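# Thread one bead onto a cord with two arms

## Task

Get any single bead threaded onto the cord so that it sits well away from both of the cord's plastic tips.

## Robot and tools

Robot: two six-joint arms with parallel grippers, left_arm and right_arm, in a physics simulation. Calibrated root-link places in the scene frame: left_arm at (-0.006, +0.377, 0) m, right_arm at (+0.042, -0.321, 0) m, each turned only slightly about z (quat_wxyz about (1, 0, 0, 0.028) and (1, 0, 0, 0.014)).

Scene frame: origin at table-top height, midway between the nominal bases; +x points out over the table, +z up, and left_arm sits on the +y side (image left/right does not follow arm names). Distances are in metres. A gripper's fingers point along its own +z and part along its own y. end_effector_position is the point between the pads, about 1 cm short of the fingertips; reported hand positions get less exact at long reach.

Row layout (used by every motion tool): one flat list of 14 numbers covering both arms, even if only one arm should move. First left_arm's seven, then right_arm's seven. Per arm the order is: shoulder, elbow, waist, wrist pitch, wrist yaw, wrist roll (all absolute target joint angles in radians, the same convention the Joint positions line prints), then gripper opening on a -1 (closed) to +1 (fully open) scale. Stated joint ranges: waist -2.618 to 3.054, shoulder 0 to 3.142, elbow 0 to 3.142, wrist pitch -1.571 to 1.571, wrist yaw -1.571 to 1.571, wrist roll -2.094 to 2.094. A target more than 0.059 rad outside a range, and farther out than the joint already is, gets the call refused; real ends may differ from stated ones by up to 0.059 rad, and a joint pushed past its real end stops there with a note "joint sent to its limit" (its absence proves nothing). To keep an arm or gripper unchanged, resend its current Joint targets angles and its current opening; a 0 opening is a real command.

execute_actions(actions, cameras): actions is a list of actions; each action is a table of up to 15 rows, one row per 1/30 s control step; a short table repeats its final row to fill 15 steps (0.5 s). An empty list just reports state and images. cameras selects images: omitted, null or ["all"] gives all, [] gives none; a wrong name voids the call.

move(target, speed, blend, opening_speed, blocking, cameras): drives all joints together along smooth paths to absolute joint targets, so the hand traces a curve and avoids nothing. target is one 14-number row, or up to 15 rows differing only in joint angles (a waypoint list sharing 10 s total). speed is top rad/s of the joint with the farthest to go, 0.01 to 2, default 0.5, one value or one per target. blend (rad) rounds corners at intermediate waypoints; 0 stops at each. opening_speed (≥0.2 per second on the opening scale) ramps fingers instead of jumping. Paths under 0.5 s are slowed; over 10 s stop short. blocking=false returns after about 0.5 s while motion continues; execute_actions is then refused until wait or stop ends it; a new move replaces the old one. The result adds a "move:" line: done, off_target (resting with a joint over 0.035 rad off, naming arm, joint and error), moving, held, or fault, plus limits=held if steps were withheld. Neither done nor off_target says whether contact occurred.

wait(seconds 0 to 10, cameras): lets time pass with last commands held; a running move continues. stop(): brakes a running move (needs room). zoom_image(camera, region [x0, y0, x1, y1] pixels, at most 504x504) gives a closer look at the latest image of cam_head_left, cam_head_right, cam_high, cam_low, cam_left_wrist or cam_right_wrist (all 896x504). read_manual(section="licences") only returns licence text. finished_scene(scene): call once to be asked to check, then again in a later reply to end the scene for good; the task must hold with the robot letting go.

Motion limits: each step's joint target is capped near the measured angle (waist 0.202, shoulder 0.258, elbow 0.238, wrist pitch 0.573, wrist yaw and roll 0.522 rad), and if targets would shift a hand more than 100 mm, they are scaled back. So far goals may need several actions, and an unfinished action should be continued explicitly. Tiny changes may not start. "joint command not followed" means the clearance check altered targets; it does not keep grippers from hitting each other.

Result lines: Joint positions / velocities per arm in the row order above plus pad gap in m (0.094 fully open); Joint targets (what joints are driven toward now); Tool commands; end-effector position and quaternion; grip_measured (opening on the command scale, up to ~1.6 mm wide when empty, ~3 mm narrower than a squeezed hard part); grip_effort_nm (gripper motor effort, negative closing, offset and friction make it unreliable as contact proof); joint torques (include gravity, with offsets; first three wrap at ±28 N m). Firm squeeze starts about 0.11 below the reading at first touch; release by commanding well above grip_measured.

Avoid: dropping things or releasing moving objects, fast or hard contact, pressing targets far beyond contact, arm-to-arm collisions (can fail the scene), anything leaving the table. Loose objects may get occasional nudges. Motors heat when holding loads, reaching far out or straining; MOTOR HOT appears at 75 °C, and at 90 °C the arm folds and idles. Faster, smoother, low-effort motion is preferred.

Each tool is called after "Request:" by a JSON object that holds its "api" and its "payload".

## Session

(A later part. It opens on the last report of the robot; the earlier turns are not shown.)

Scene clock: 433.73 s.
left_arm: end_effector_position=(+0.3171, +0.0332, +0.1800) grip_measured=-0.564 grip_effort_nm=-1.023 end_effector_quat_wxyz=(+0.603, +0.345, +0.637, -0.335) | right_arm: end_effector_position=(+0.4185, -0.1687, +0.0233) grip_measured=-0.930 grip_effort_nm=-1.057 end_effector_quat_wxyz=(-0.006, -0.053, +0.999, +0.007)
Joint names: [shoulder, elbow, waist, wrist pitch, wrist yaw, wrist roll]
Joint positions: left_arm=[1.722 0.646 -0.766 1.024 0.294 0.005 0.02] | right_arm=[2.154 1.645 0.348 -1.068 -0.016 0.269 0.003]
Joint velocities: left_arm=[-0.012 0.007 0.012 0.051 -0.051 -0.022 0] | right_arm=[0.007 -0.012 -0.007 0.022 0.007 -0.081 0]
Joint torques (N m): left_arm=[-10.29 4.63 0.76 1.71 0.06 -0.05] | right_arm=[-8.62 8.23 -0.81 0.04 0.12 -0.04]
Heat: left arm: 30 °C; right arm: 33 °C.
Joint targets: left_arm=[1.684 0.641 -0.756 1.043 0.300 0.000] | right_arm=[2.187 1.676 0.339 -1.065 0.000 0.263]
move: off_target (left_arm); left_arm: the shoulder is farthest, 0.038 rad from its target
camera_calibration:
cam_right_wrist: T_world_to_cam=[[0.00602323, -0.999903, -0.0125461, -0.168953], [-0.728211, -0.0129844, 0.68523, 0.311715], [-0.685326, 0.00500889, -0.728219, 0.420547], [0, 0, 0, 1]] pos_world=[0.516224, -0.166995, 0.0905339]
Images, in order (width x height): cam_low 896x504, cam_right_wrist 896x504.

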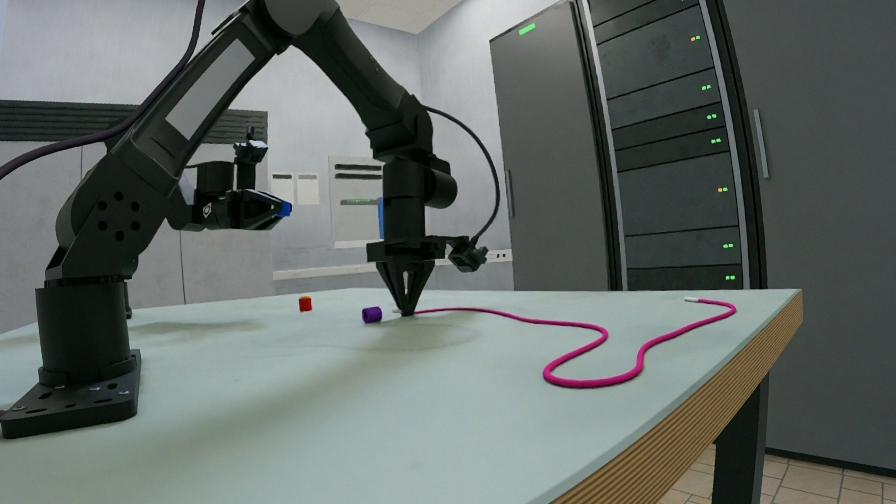

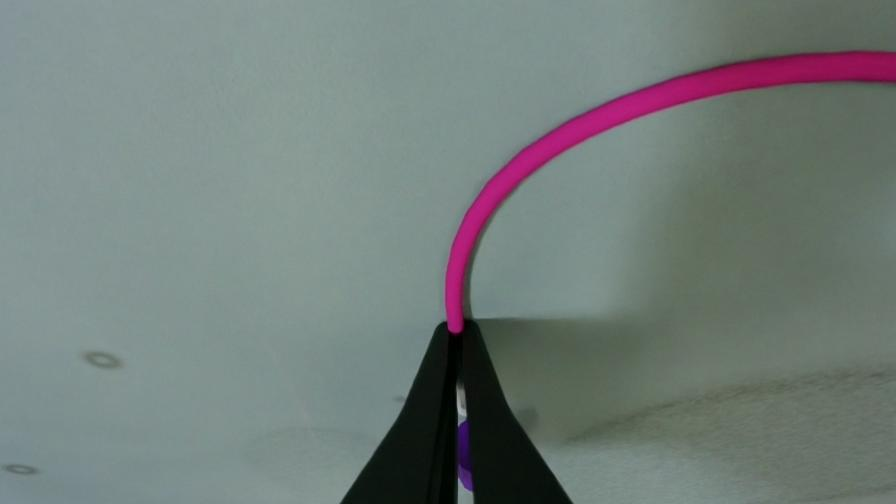

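Request:
{"api": "move", "payload": {"target": [[1.684,0.641,-0.756,1.043,0.3,0,-0.7,1.955,1.736,0.362,-1.352,0,0.263,-1],[1.684,0.641,-0.756,1.043,0.3,0,-0.7,1.168,0.551,0.693,0.617,-0.379,0,-1]], "speed": 0.7, "blend": 0.05}}

Scene clock: 453.60 s.
left_arm: end_effector_position=(+0.3171, +0.0332, +0.1800) grip_measured=-0.564 grip_effort_nm=-1.023 end_effector_quat_wxyz=(+0.603, +0.345, +0.637, -0.335) | right_arm: end_effector_position=(+0.2961, -0.0147, +0.2631) grip_measured=-0.930 grip_effort_nm=-1.053 end_effector_quat_wxyz=(+0.594, -0.364, +0.618, +0.364)
Joint names: [shoulder, elbow, waist, wrist pitch, wrist yaw, wrist roll]
Joint positions: left_arm=[1.722 0.646 -0.766 1.024 0.294 0.005 0.02] | right_arm=[1.192 0.572 0.686 0.59 -0.369 0.007 0.003]
Joint velocities: left_arm=[-0.007 -0.012 0.002 0.022 0.037 -0.081 0] | right_arm=[0.007 0.002 0.012 -0.066 -0.051 -0.081 0.001]
Joint torques (N m): left_arm=[-10.32 4.63 0.76 1.71 0.05 -0.06] | right_arm=[-5.53 5.56 0.55 2.03 -0.12 -0.05]
Heat: left arm: 30 °C; right arm: 33 °C.
Joint targets: left_arm=[1.684 0.641 -0.756 1.043 0.300 0.000] | right_arm=[1.168 0.551 0.693 0.617 -0.379 0.000]
move: off_target (left_arm); left_arm: the shoulder is farthest, 0.038 rad from its target
camera_calibration:
cam_left_wrist: T_world_to_cam=[[-0.841478, -0.52711, -0.118616, 0.310106], [-0.307599, 0.647871, -0.696883, 0.22738], [0.444182, -0.549926, -0.707307, 0.117912], [0, 0, 0, 1]] pos_world=[0.278514, 0.0809898, 0.278641]
cam_right_wrist: T_world_to_cam=[[0.875502, -0.468574, -0.118043, -0.233172], [-0.403548, -0.574638, -0.711998, 0.323501], [0.265792, 0.670991, -0.692189, 0.229201], [0, 0, 0, 1]] pos_world=[0.27377, -0.077154, 0.361458]

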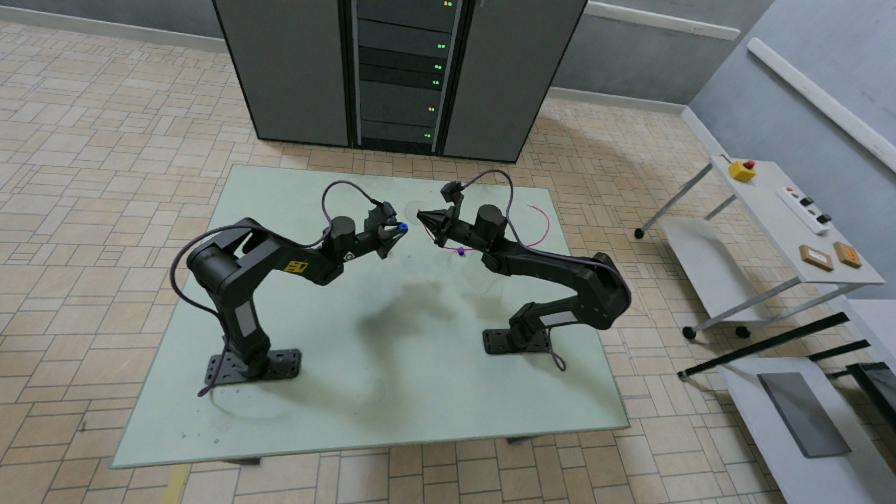

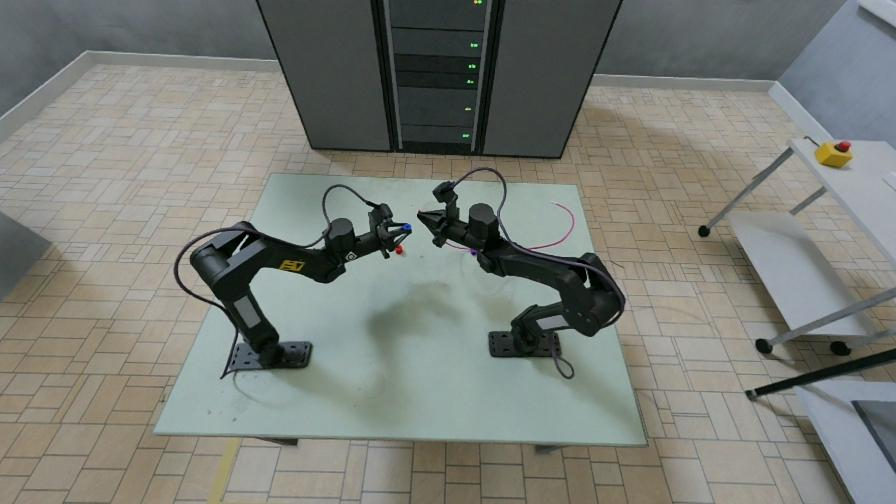

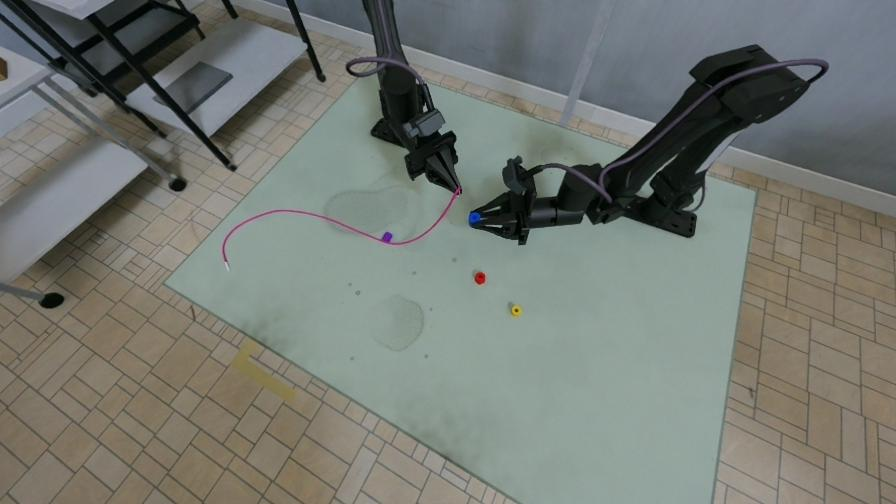

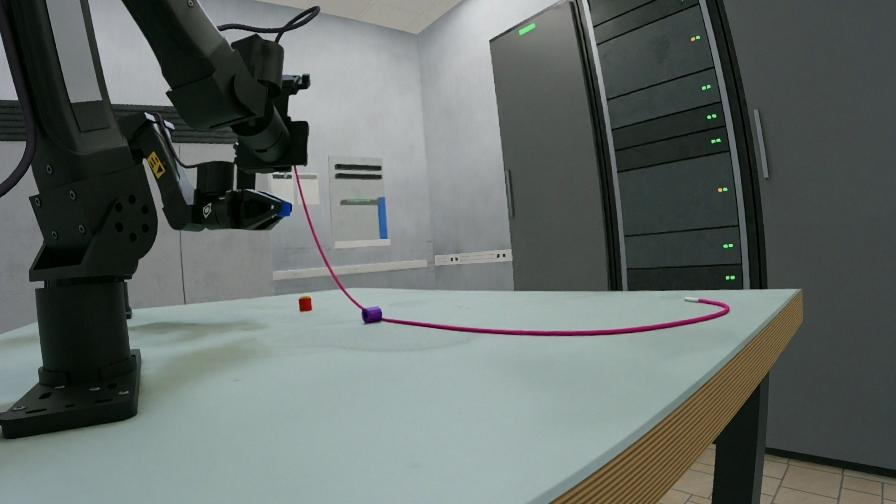

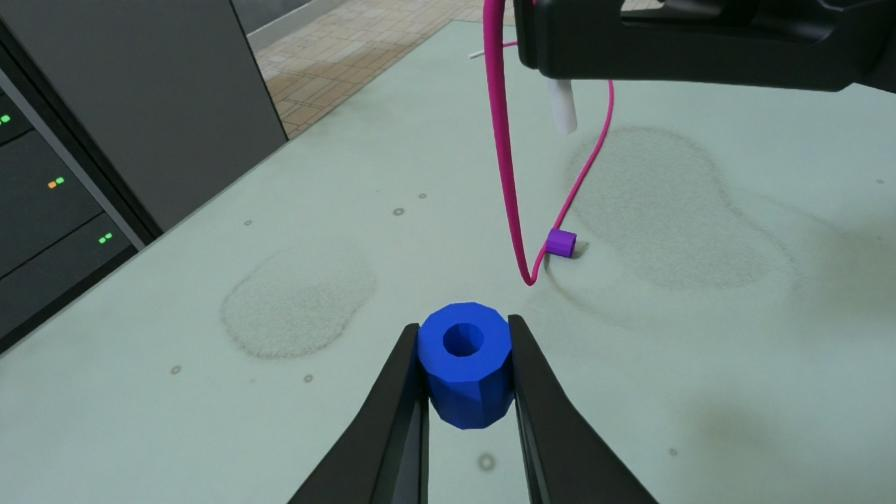

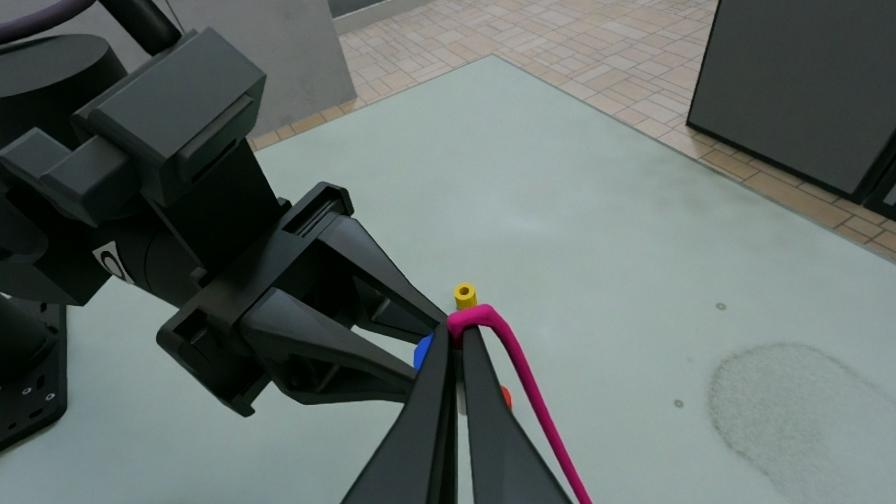

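Request:
{"api": "zoom_image", "payload": {"camera": "cam_low", "region": [220, 120, 340, 250]}}

Request:
{"api": "zoom_image", "payload": {"camera": "cam_high", "region": [400, 140, 540, 260]}}

Request:
{"api": "zoom_image", "payload": {"camera": "cam_left_wrist", "region": [380, 0, 700, 440]}}

Scaled by 3.877 from the camera's 896x504 image, which has a finer 1280x720 frame.

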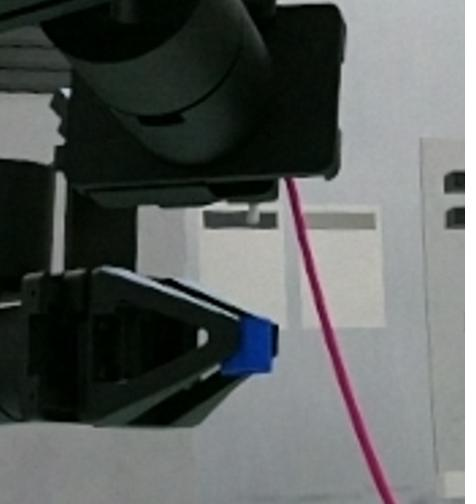

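Scaled by 3.600 from the camera's 896x504 image, which has a finer 1280x720 frame.

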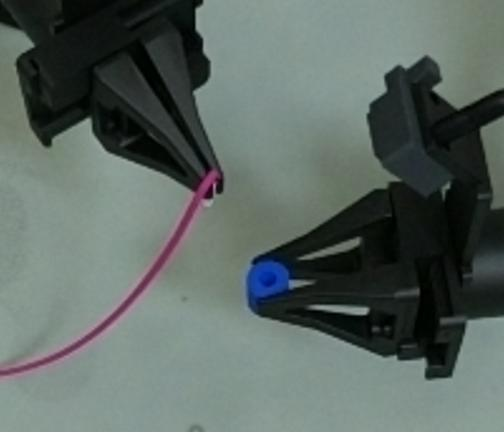

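Scaled by 1.145 from the camera's 896x504 image, which has a finer 1280x720 frame.

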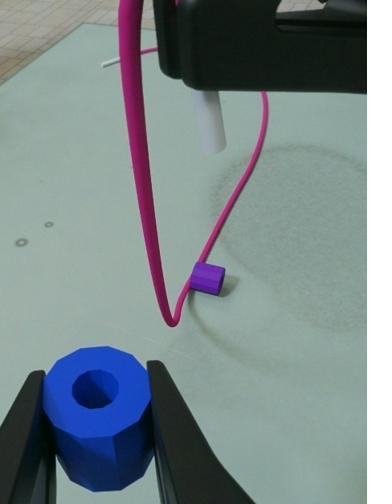

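Request:
{"api": "move", "payload": {"target": [1.684,0.641,-0.756,1.043,0.3,0,-0.7,1.310,0.644,0.785,0.666,-0.28,0,-1], "speed": 0.3, "cameras": ["cam_left_wrist","cam_high","cam_low"]}}

Request:
{"api": "zoom_image", "payload": {"camera": "cam_high", "region": [420, 160, 520, 250]}}

Request:
{"api": "zoom_image", "payload": {"camera": "cam_low", "region": [220, 120, 340, 250]}}

Scene clock: 509.50 s.
left_arm: end_effector_position=(+0.3171, +0.0332, +0.1800) grip_measured=-0.564 grip_effort_nm=-1.028 end_effector_quat_wxyz=(+0.603, +0.345, +0.637, -0.335) | right_arm: end_effector_position=(+0.2931, +0.0151, +0.2445) grip_measured=-0.930 grip_effort_nm=-1.057 end_effector_quat_wxyz=(+0.580, -0.372, +0.627, +0.363)
Joint names: [shoulder, elbow, waist, wrist pitch, wrist yaw, wrist roll]
Joint positions: left_arm=[1.722 0.646 -0.766 1.024 0.294 0.005 0.02] | right_arm=[1.305 0.601 0.778 0.639 -0.289 0.006 0.003]
Joint velocities: left_arm=[0.022 -0.012 0.007 -0.022 -0.037 -0.022 0] | right_arm=[0.007 -0.002 -0.002 -0.037 -0.037 0.037 0.001]
Joint torques (N m): left_arm=[-10.3 4.66 0.76 1.71 0.05 -0.05] | right_arm=[-4.14 10.28 0.59 2.05 0.04 -0.05]
Heat: left arm: 30 °C; right arm: 31 °C.
Joint targets: left_arm=[1.684 0.641 -0.756 1.043 0.300 0.000] | right_arm=[1.310 0.644 0.785 0.666 -0.280 0.000]
move: off_target (left_arm, right_arm); left_arm: the shoulder is farthest, 0.038 rad from its target; right_arm: the elbow is farthest, 0.043 rad from its target
camera_calibration:
cam_left_wrist: T_world_to_cam=[[-0.841478, -0.52711, -0.118616, 0.310106], [-0.307599, 0.647871, -0.696883, 0.22738], [0.444182, -0.549926, -0.707307, 0.117912], [0, 0, 0, 1]] pos_world=[0.278514, 0.0809898, 0.278641]
Images, in order (width x height): cam_high 896x504, cam_low 896x504, cam_left_wrist 896x504.

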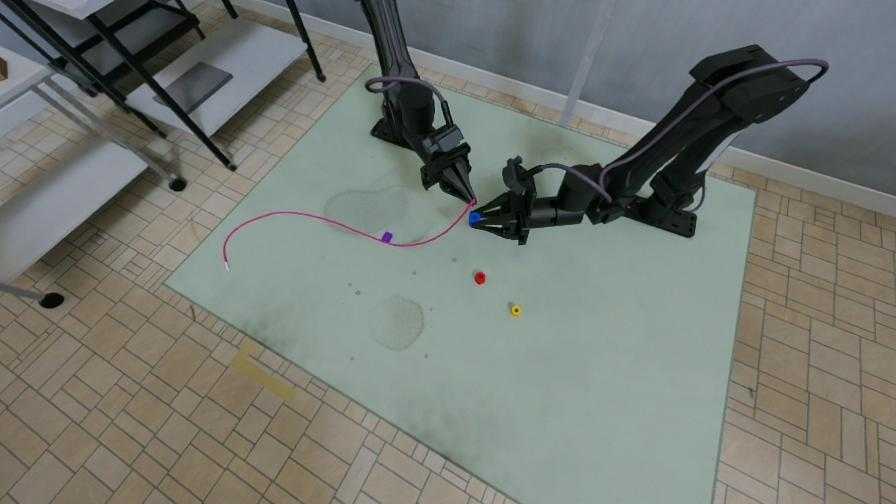

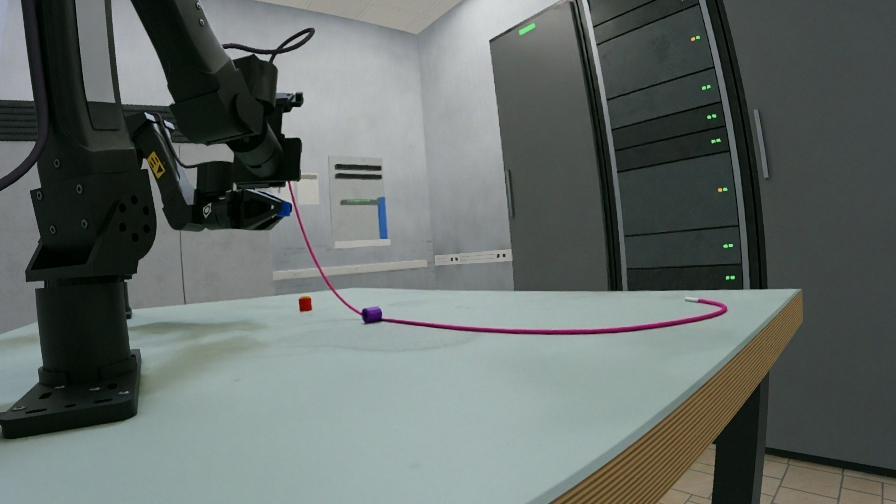

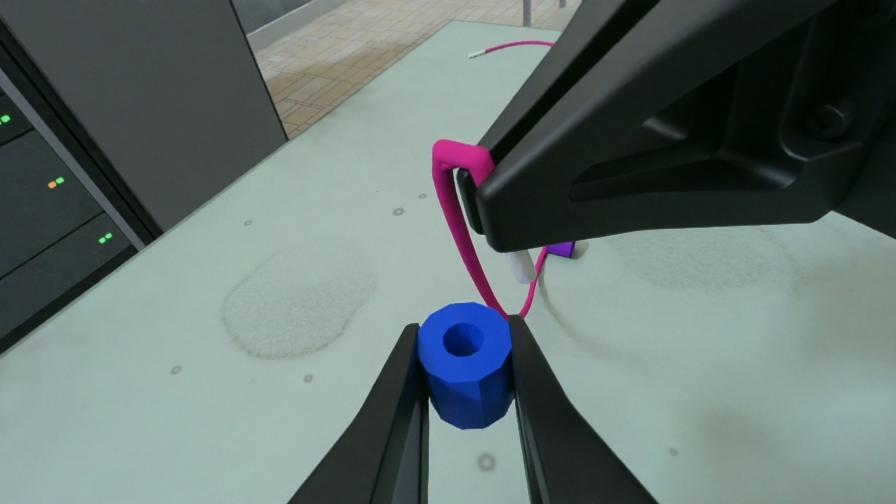

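Scaled by 5.040 from the camera's 896x504 image, which has a finer 1280x720 frame.

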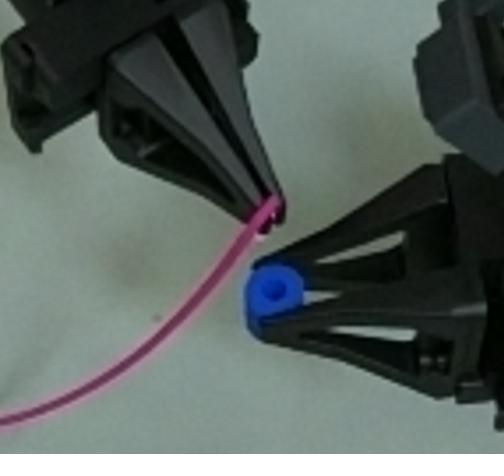

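Scaled by 3.877 from the camera's 896x504 image, which has a finer 1280x720 frame.

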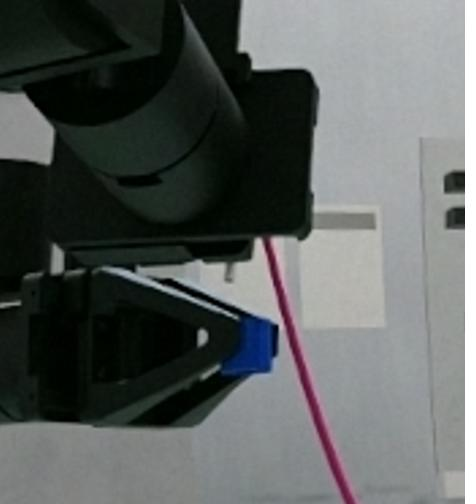

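Request:
{"api": "move", "payload": {"target": [1.684,0.641,-0.756,1.043,0.3,0,-0.7,1.367,0.710,0.792,0.657,-0.275,0,-1], "speed": 0.2, "cameras": ["cam_left_wrist","cam_high","cam_low"]}}

Request:
{"api": "zoom_image", "payload": {"camera": "cam_high", "region": [420, 160, 520, 250]}}

Request:
{"api": "zoom_image", "payload": {"camera": "cam_low", "region": [220, 120, 340, 250]}}

Scene clock: 528.80 s.
left_arm: end_effector_position=(+0.3171, +0.0332, +0.1800) grip_measured=-0.564 grip_effort_nm=-1.023 end_effector_quat_wxyz=(+0.603, +0.345, +0.637, -0.335) | right_arm: end_effector_position=(+0.3024, +0.0270, +0.2541) grip_measured=-0.930 grip_effort_nm=-1.053 end_effector_quat_wxyz=(+0.585, -0.371, +0.622, +0.365)
Joint names: [shoulder, elbow, waist, wrist pitch, wrist yaw, wrist roll]
Joint positions: left_arm=[1.722 0.646 -0.766 1.024 0.294 0.005 0.02] | right_arm=[1.358 0.666 0.783 0.639 -0.284 0.006 0.003]
Joint velocities: left_arm=[-0.012 -0.002 -0.007 0.022 -0.007 -0.007 -0.001] | right_arm=[-0.007 0.022 -0.002 -0.081 0.007 -0.022 0]
Joint torques (N m): left_arm=[-10.28 4.64 0.77 1.71 0.05 -0.06] | right_arm=[-4.23 10.39 0.76 1.94 0.06 -0.04]
Heat: left arm: 30 °C; right arm: 31 °C.
Joint targets: left_arm=[1.684 0.641 -0.756 1.043 0.300 0.000] | right_arm=[1.367 0.710 0.792 0.657 -0.275 0.000]
move: off_target (left_arm, right_arm); left_arm: the shoulder is farthest, 0.038 rad from its target; right_arm: the elbow is farthest, 0.044 rad from its target
camera_calibration:
cam_left_wrist: T_world_to_cam=[[-0.841478, -0.52711, -0.118616, 0.310106], [-0.307599, 0.647871, -0.696883, 0.22738], [0.444182, -0.549926, -0.707307, 0.117912], [0, 0, 0, 1]] pos_world=[0.278514, 0.0809898, 0.278641]
Images, in order (width x height): cam_high 896x504, cam_low 896x504, cam_left_wrist 896x504.

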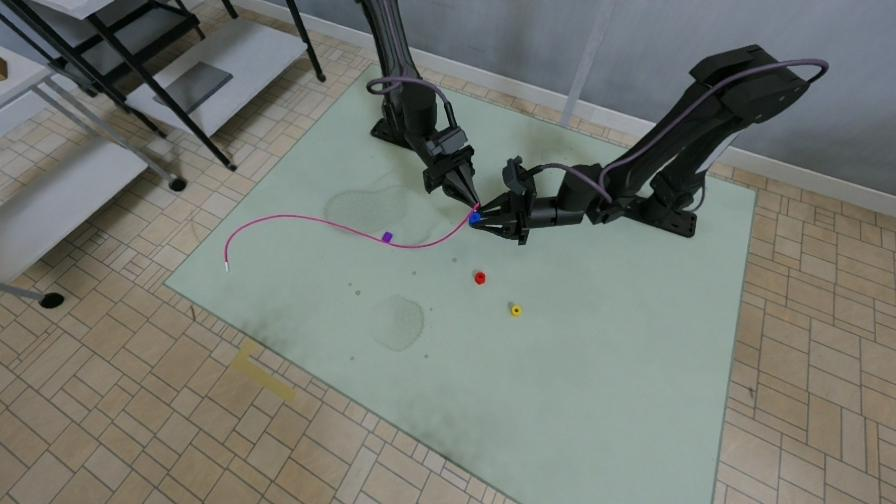

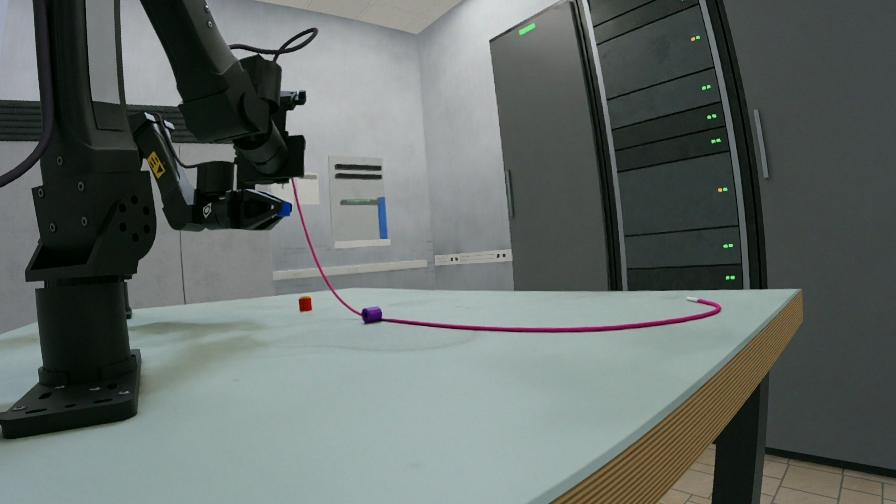

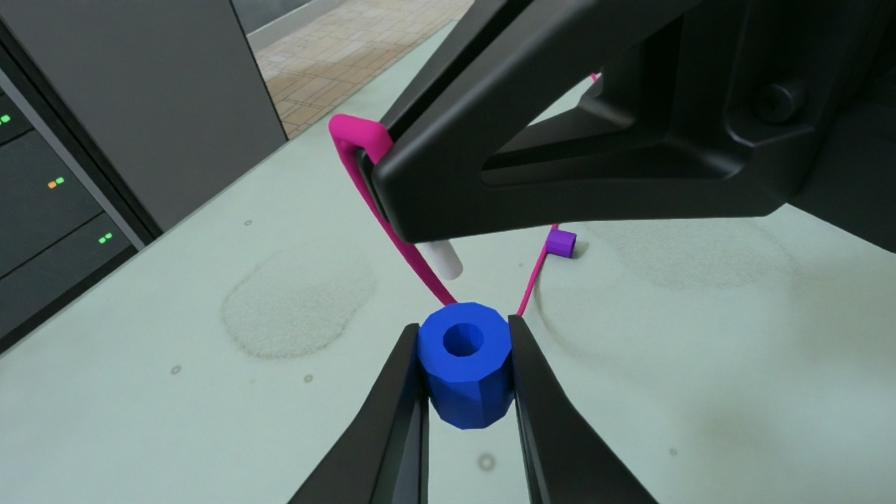

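Scaled by 5.040 from the camera's 896x504 image, which has a finer 1280x720 frame.

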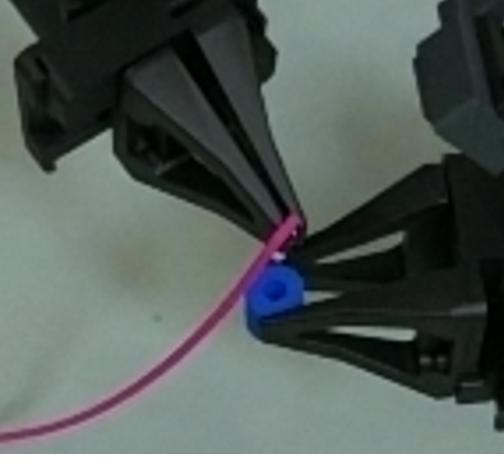

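Scaled by 3.877 from the camera's 896x504 image, which has a finer 1280x720 frame.

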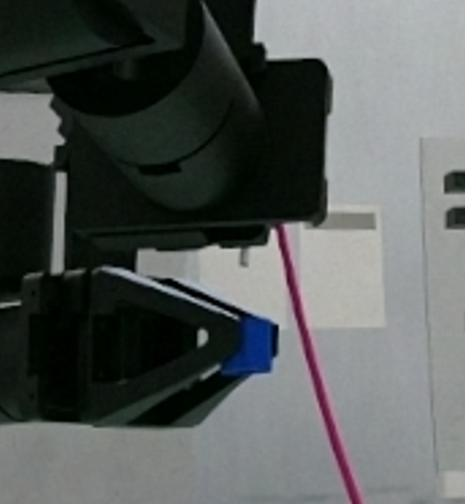

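Request:
{"api": "move", "payload": {"target": [1.684,0.641,-0.756,1.043,0.3,0,-0.7,1.503,0.508,0.792,1.168,-0.275,0,-1], "speed": 0.25, "cameras": ["cam_left_wrist","cam_high","cam_low"]}}

Request:
{"api": "zoom_image", "payload": {"camera": "cam_high", "region": [420, 160, 520, 250]}}

Request:
{"api": "zoom_image", "payload": {"camera": "cam_low", "region": [220, 120, 340, 250]}}

Scene clock: 559.97 s.
left_arm: end_effector_position=(+0.3171, +0.0332, +0.1800) grip_measured=-0.564 grip_effort_nm=-1.023 end_effector_quat_wxyz=(+0.603, +0.345, +0.637, -0.335) | right_arm: end_effector_position=(+0.2982, +0.0222, +0.2567) grip_measured=-0.930 grip_effort_nm=-1.057 end_effector_quat_wxyz=(+0.661, -0.348, +0.543, +0.384)
Joint names: [shoulder, elbow, waist, wrist pitch, wrist yaw, wrist roll]
Joint positions: left_arm=[1.722 0.646 -0.766 1.024 0.294 0.005 0.02] | right_arm=[1.493 0.527 0.783 1.142 -0.283 0.006 0.003]
Joint velocities: left_arm=[0.002 -0.022 0.007 0.022 -0.007 0.037 -0.001] | right_arm=[0.002 -0.012 0.007 0.022 0.066 0.022 0]
Joint torques (N m): left_arm=[-10.3 4.66 0.76 1.71 0.05 -0.06] | right_arm=[-4.49 4.7 0.83 1.97 0.09 -0.04]
Heat: left arm: 31 °C; right arm: 31 °C.
Joint targets: left_arm=[1.684 0.641 -0.756 1.043 0.300 0.000] | right_arm=[1.503 0.508 0.792 1.168 -0.275 0.000]
move: off_target (left_arm); left_arm: the shoulder is farthest, 0.038 rad from its target
camera_calibration:
cam_left_wrist: T_world_to_cam=[[-0.841478, -0.52711, -0.118616, 0.310106], [-0.307599, 0.647871, -0.696883, 0.22738], [0.444182, -0.549926, -0.707307, 0.117912], [0, 0, 0, 1]] pos_world=[0.278514, 0.0809898, 0.278641]
Images, in order (width x height): cam_high 896x504, cam_low 896x504, cam_left_wrist 896x504.

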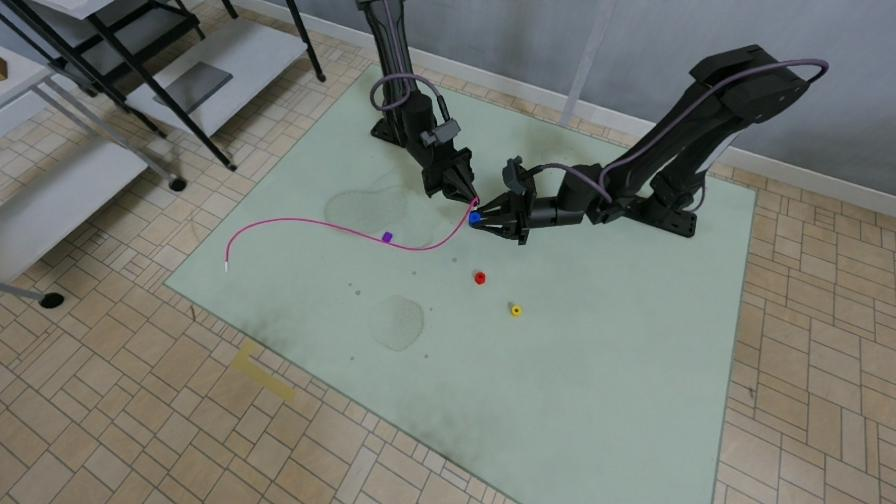

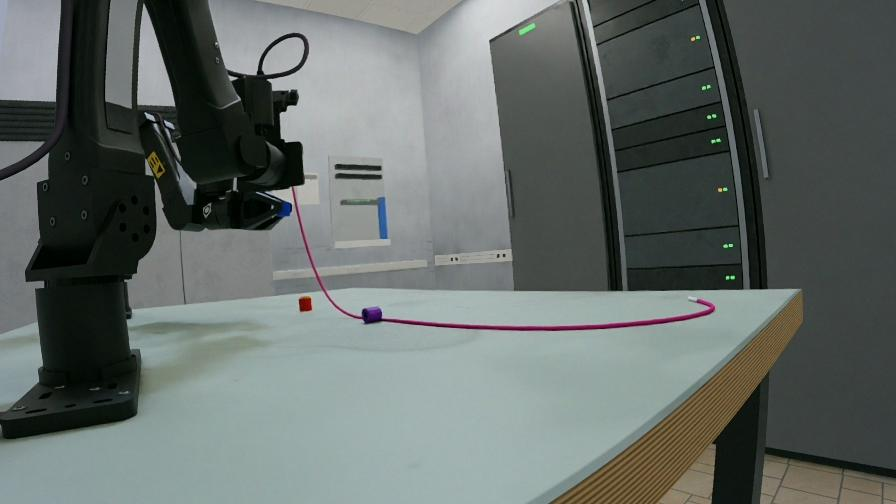

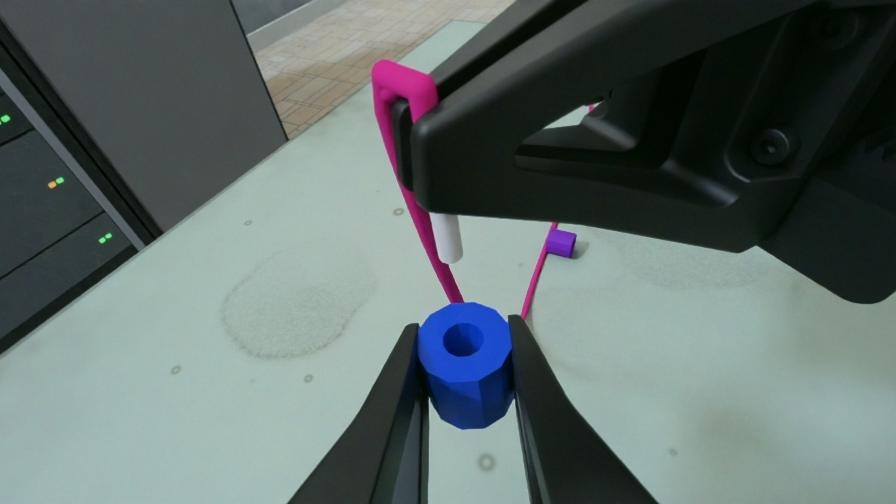

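Scaled by 5.040 from the camera's 896x504 image, which has a finer 1280x720 frame.

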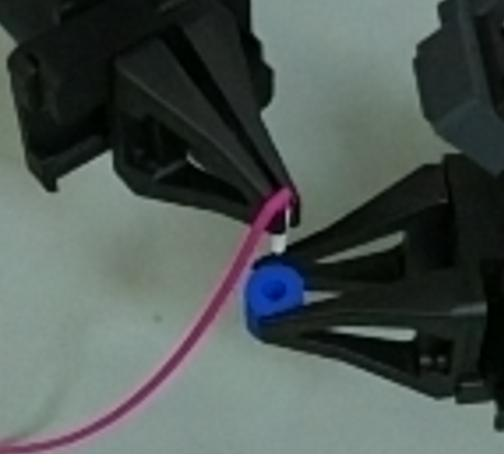

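Scaled by 3.877 from the camera's 896x504 image, which has a finer 1280x720 frame.

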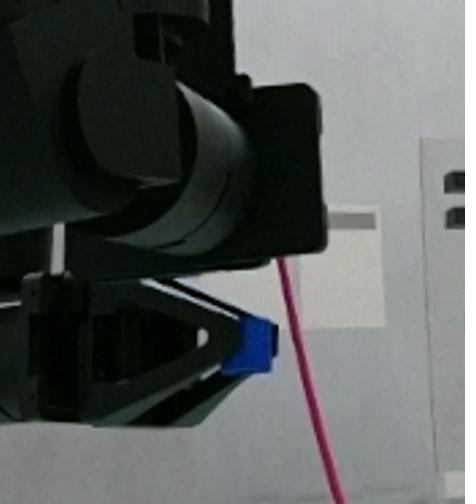

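Request:
{"api": "move", "payload": {"target": [1.684,0.641,-0.756,1.043,0.3,0,-0.7,1.613,0.457,0.792,1.329,-0.275,0,-1], "speed": 0.12, "cameras": ["cam_left_wrist","cam_high","cam_low"]}}

Request:
{"api": "zoom_image", "payload": {"camera": "cam_left_wrist", "region": [360, 150, 560, 350]}}

Request:
{"api": "zoom_image", "payload": {"camera": "cam_high", "region": [420, 160, 520, 250]}}

Scene clock: 574.90 s.
left_arm: end_effector_position=(+0.3171, +0.0332, +0.1800) grip_measured=-0.564 grip_effort_nm=-1.033 end_effector_quat_wxyz=(+0.603, +0.345, +0.637, -0.335) | right_arm: end_effector_position=(+0.2978, +0.0218, +0.2295) grip_measured=-0.930 grip_effort_nm=-1.057 end_effector_quat_wxyz=(+0.661, -0.349, +0.542, +0.384)
Joint names: [shoulder, elbow, waist, wrist pitch, wrist yaw, wrist roll]
Joint positions: left_arm=[1.722 0.646 -0.766 1.024 0.294 0.005 0.02] | right_arm=[1.601 0.475 0.783 1.303 -0.283 0.005 0.003]
Joint velocities: left_arm=[-0.007 -0.017 -0.002 -0.007 -0.095 -0.037 0] | right_arm=[-0.012 -0.002 -0.027 0.022 -0.022 -0.007 0]
Joint torques (N m): left_arm=[-10.3 4.64 0.76 1.71 0.05 -0.05] | right_arm=[-4.78 4.04 0.84 1.96 0.08 -0.04]
Heat: left arm: 31 °C; right arm: 33 °C.
Joint targets: left_arm=[1.684 0.641 -0.756 1.043 0.300 0.000] | right_arm=[1.613 0.457 0.792 1.329 -0.275 0.000]
move: off_target (left_arm); left_arm: the shoulder is farthest, 0.038 rad from its target
camera_calibration:
cam_left_wrist: T_world_to_cam=[[-0.841478, -0.52711, -0.118616, 0.310106], [-0.307599, 0.647871, -0.696883, 0.22738], [0.444182, -0.549926, -0.707307, 0.117912], [0, 0, 0, 1]] pos_world=[0.278514, 0.0809898, 0.278641]
Images, in order (width x height): cam_high 896x504, cam_low 896x504, cam_left_wrist 896x504.

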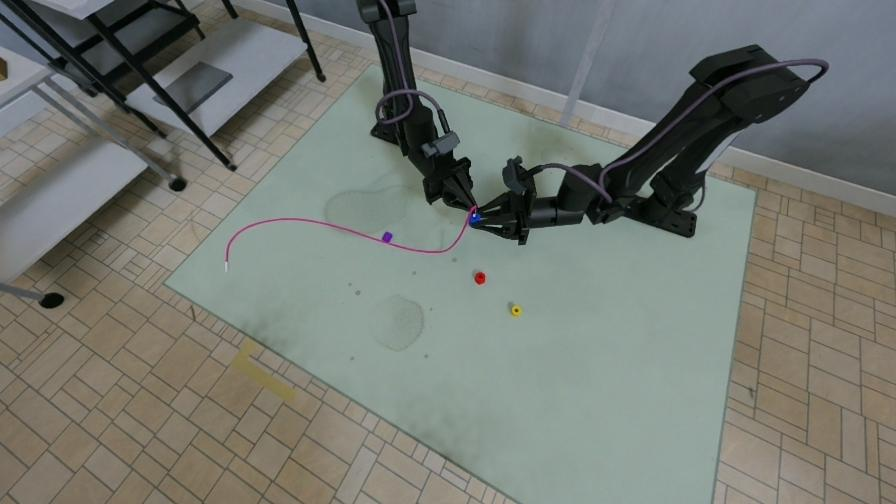

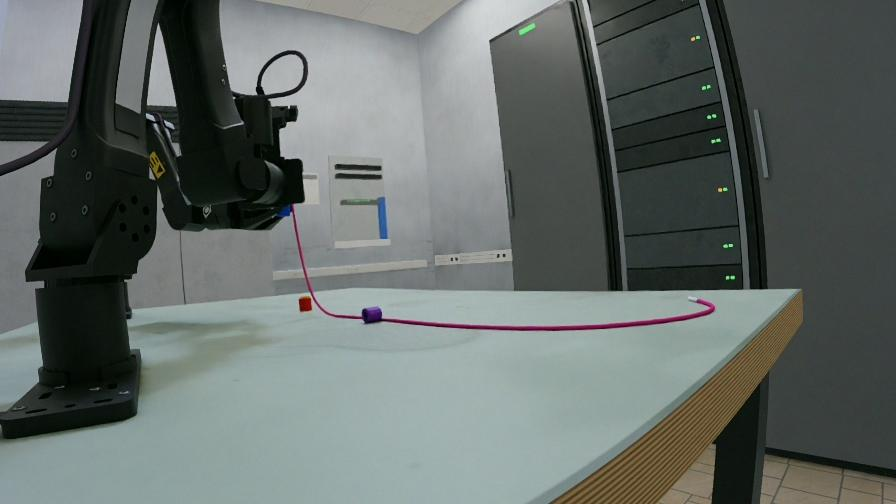

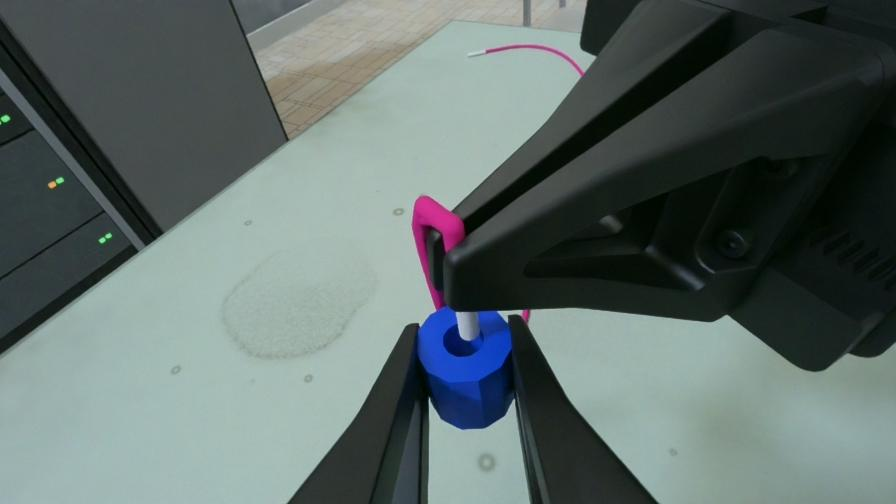

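Scaled by 2.520 from the camera's 896x504 image, which has a finer 1280x720 frame.

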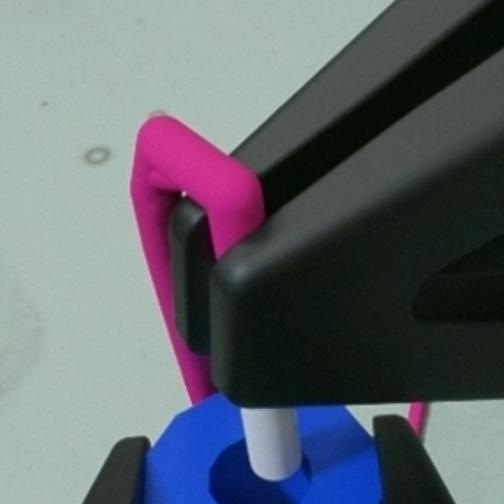

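Scaled by 5.040 from the camera's 896x504 image, which has a finer 1280x720 frame.

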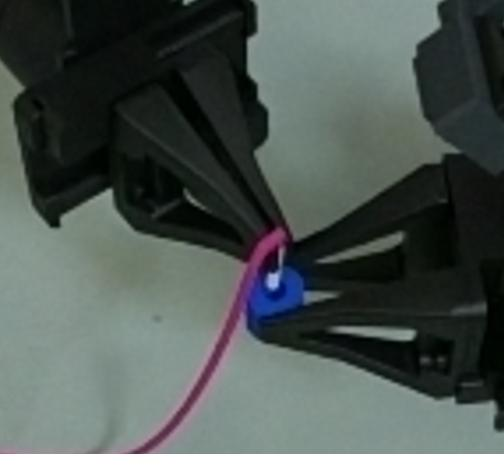

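Request:
{"api": "move", "payload": {"target": [1.684,0.641,-0.756,1.043,0.3,0,-0.7,1.661,0.444,0.792,1.390,-0.275,0,-1], "speed": 0.08, "cameras": ["cam_left_wrist","cam_high","cam_low"]}}

Request:
{"api": "zoom_image", "payload": {"camera": "cam_left_wrist", "region": [360, 200, 600, 440]}}

Request:
{"api": "zoom_image", "payload": {"camera": "cam_low", "region": [220, 120, 340, 250]}}

Scene clock: 585.50 s.
left_arm: end_effector_position=(+0.3171, +0.0332, +0.1800) grip_measured=-0.564 grip_effort_nm=-1.033 end_effector_quat_wxyz=(+0.603, +0.345, +0.637, -0.335) | right_arm: end_effector_position=(+0.2980, +0.0219, +0.2221) grip_measured=-0.930 grip_effort_nm=-1.053 end_effector_quat_wxyz=(+0.664, -0.348, +0.539, +0.385)
Joint names: [shoulder, elbow, waist, wrist pitch, wrist yaw, wrist roll]
Joint positions: left_arm=[1.722 0.646 -0.766 1.024 0.294 0.005 0.02] | right_arm=[1.647 0.463 0.783 1.369 -0.282 0.005 0.003]
Joint velocities: left_arm=[0.002 0.012 -0.002 -0.037 0.051 -0.022 -0.001] | right_arm=[0.012 0.002 0.012 -0.022 0.037 -0.037 0]
Joint torques (N m): left_arm=[-10.3 4.64 0.76 1.71 0.05 -0.05] | right_arm=[-4.74 3.79 0.83 1.93 0.08 -0.04]
Heat: left arm: 31 °C; right arm: 34 °C.
Joint targets: left_arm=[1.684 0.641 -0.756 1.043 0.300 0.000] | right_arm=[1.661 0.444 0.792 1.390 -0.275 0.000]
move: off_target (left_arm); left_arm: the shoulder is farthest, 0.038 rad from its target
camera_calibration:
cam_left_wrist: T_world_to_cam=[[-0.841478, -0.52711, -0.118616, 0.310106], [-0.307599, 0.647871, -0.696883, 0.22738], [0.444182, -0.549926, -0.707307, 0.117912], [0, 0, 0, 1]] pos_world=[0.278514, 0.0809898, 0.278641]
Images, in order (width x height): cam_high 896x504, cam_low 896x504, cam_left_wrist 896x504.

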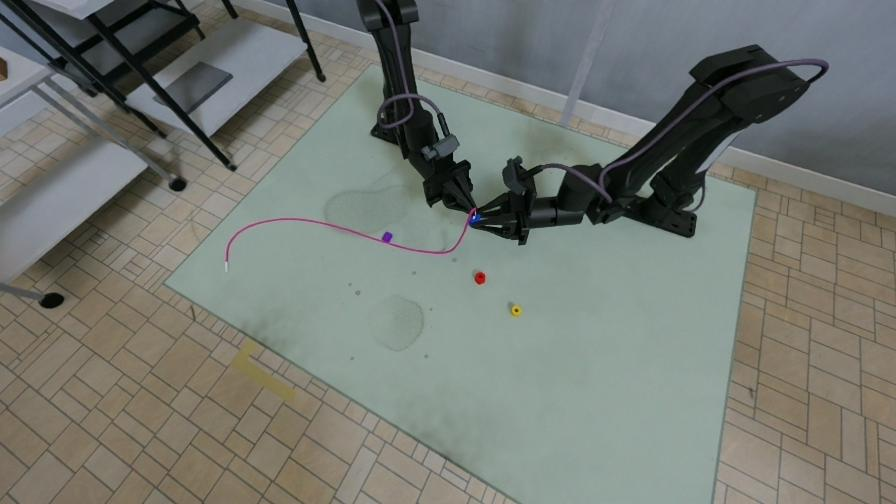

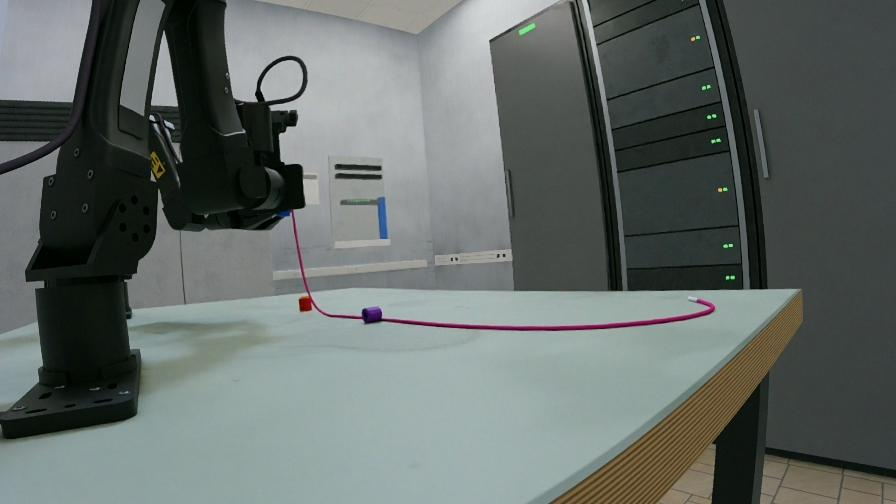

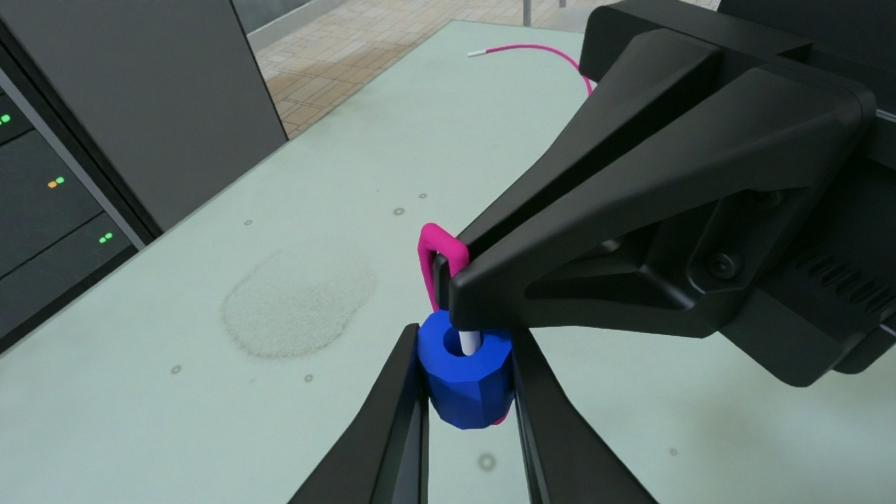

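Scaled by 2.100 from the camera's 896x504 image, which has a finer 1280x720 frame.

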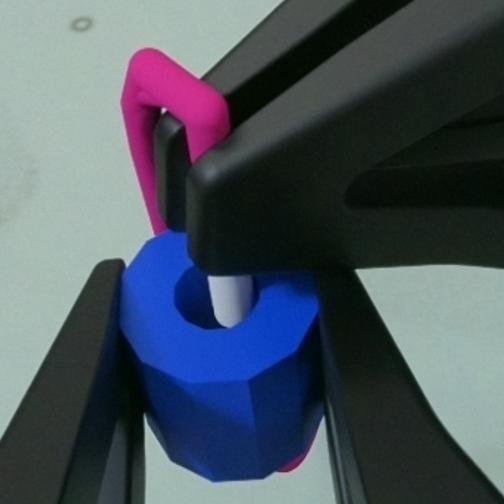

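Scaled by 3.877 from the camera's 896x504 image, which has a finer 1280x720 frame.

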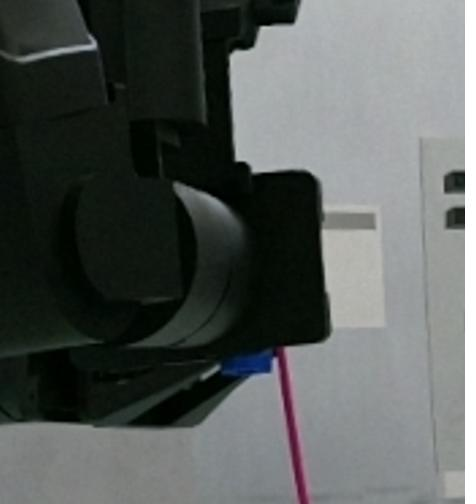

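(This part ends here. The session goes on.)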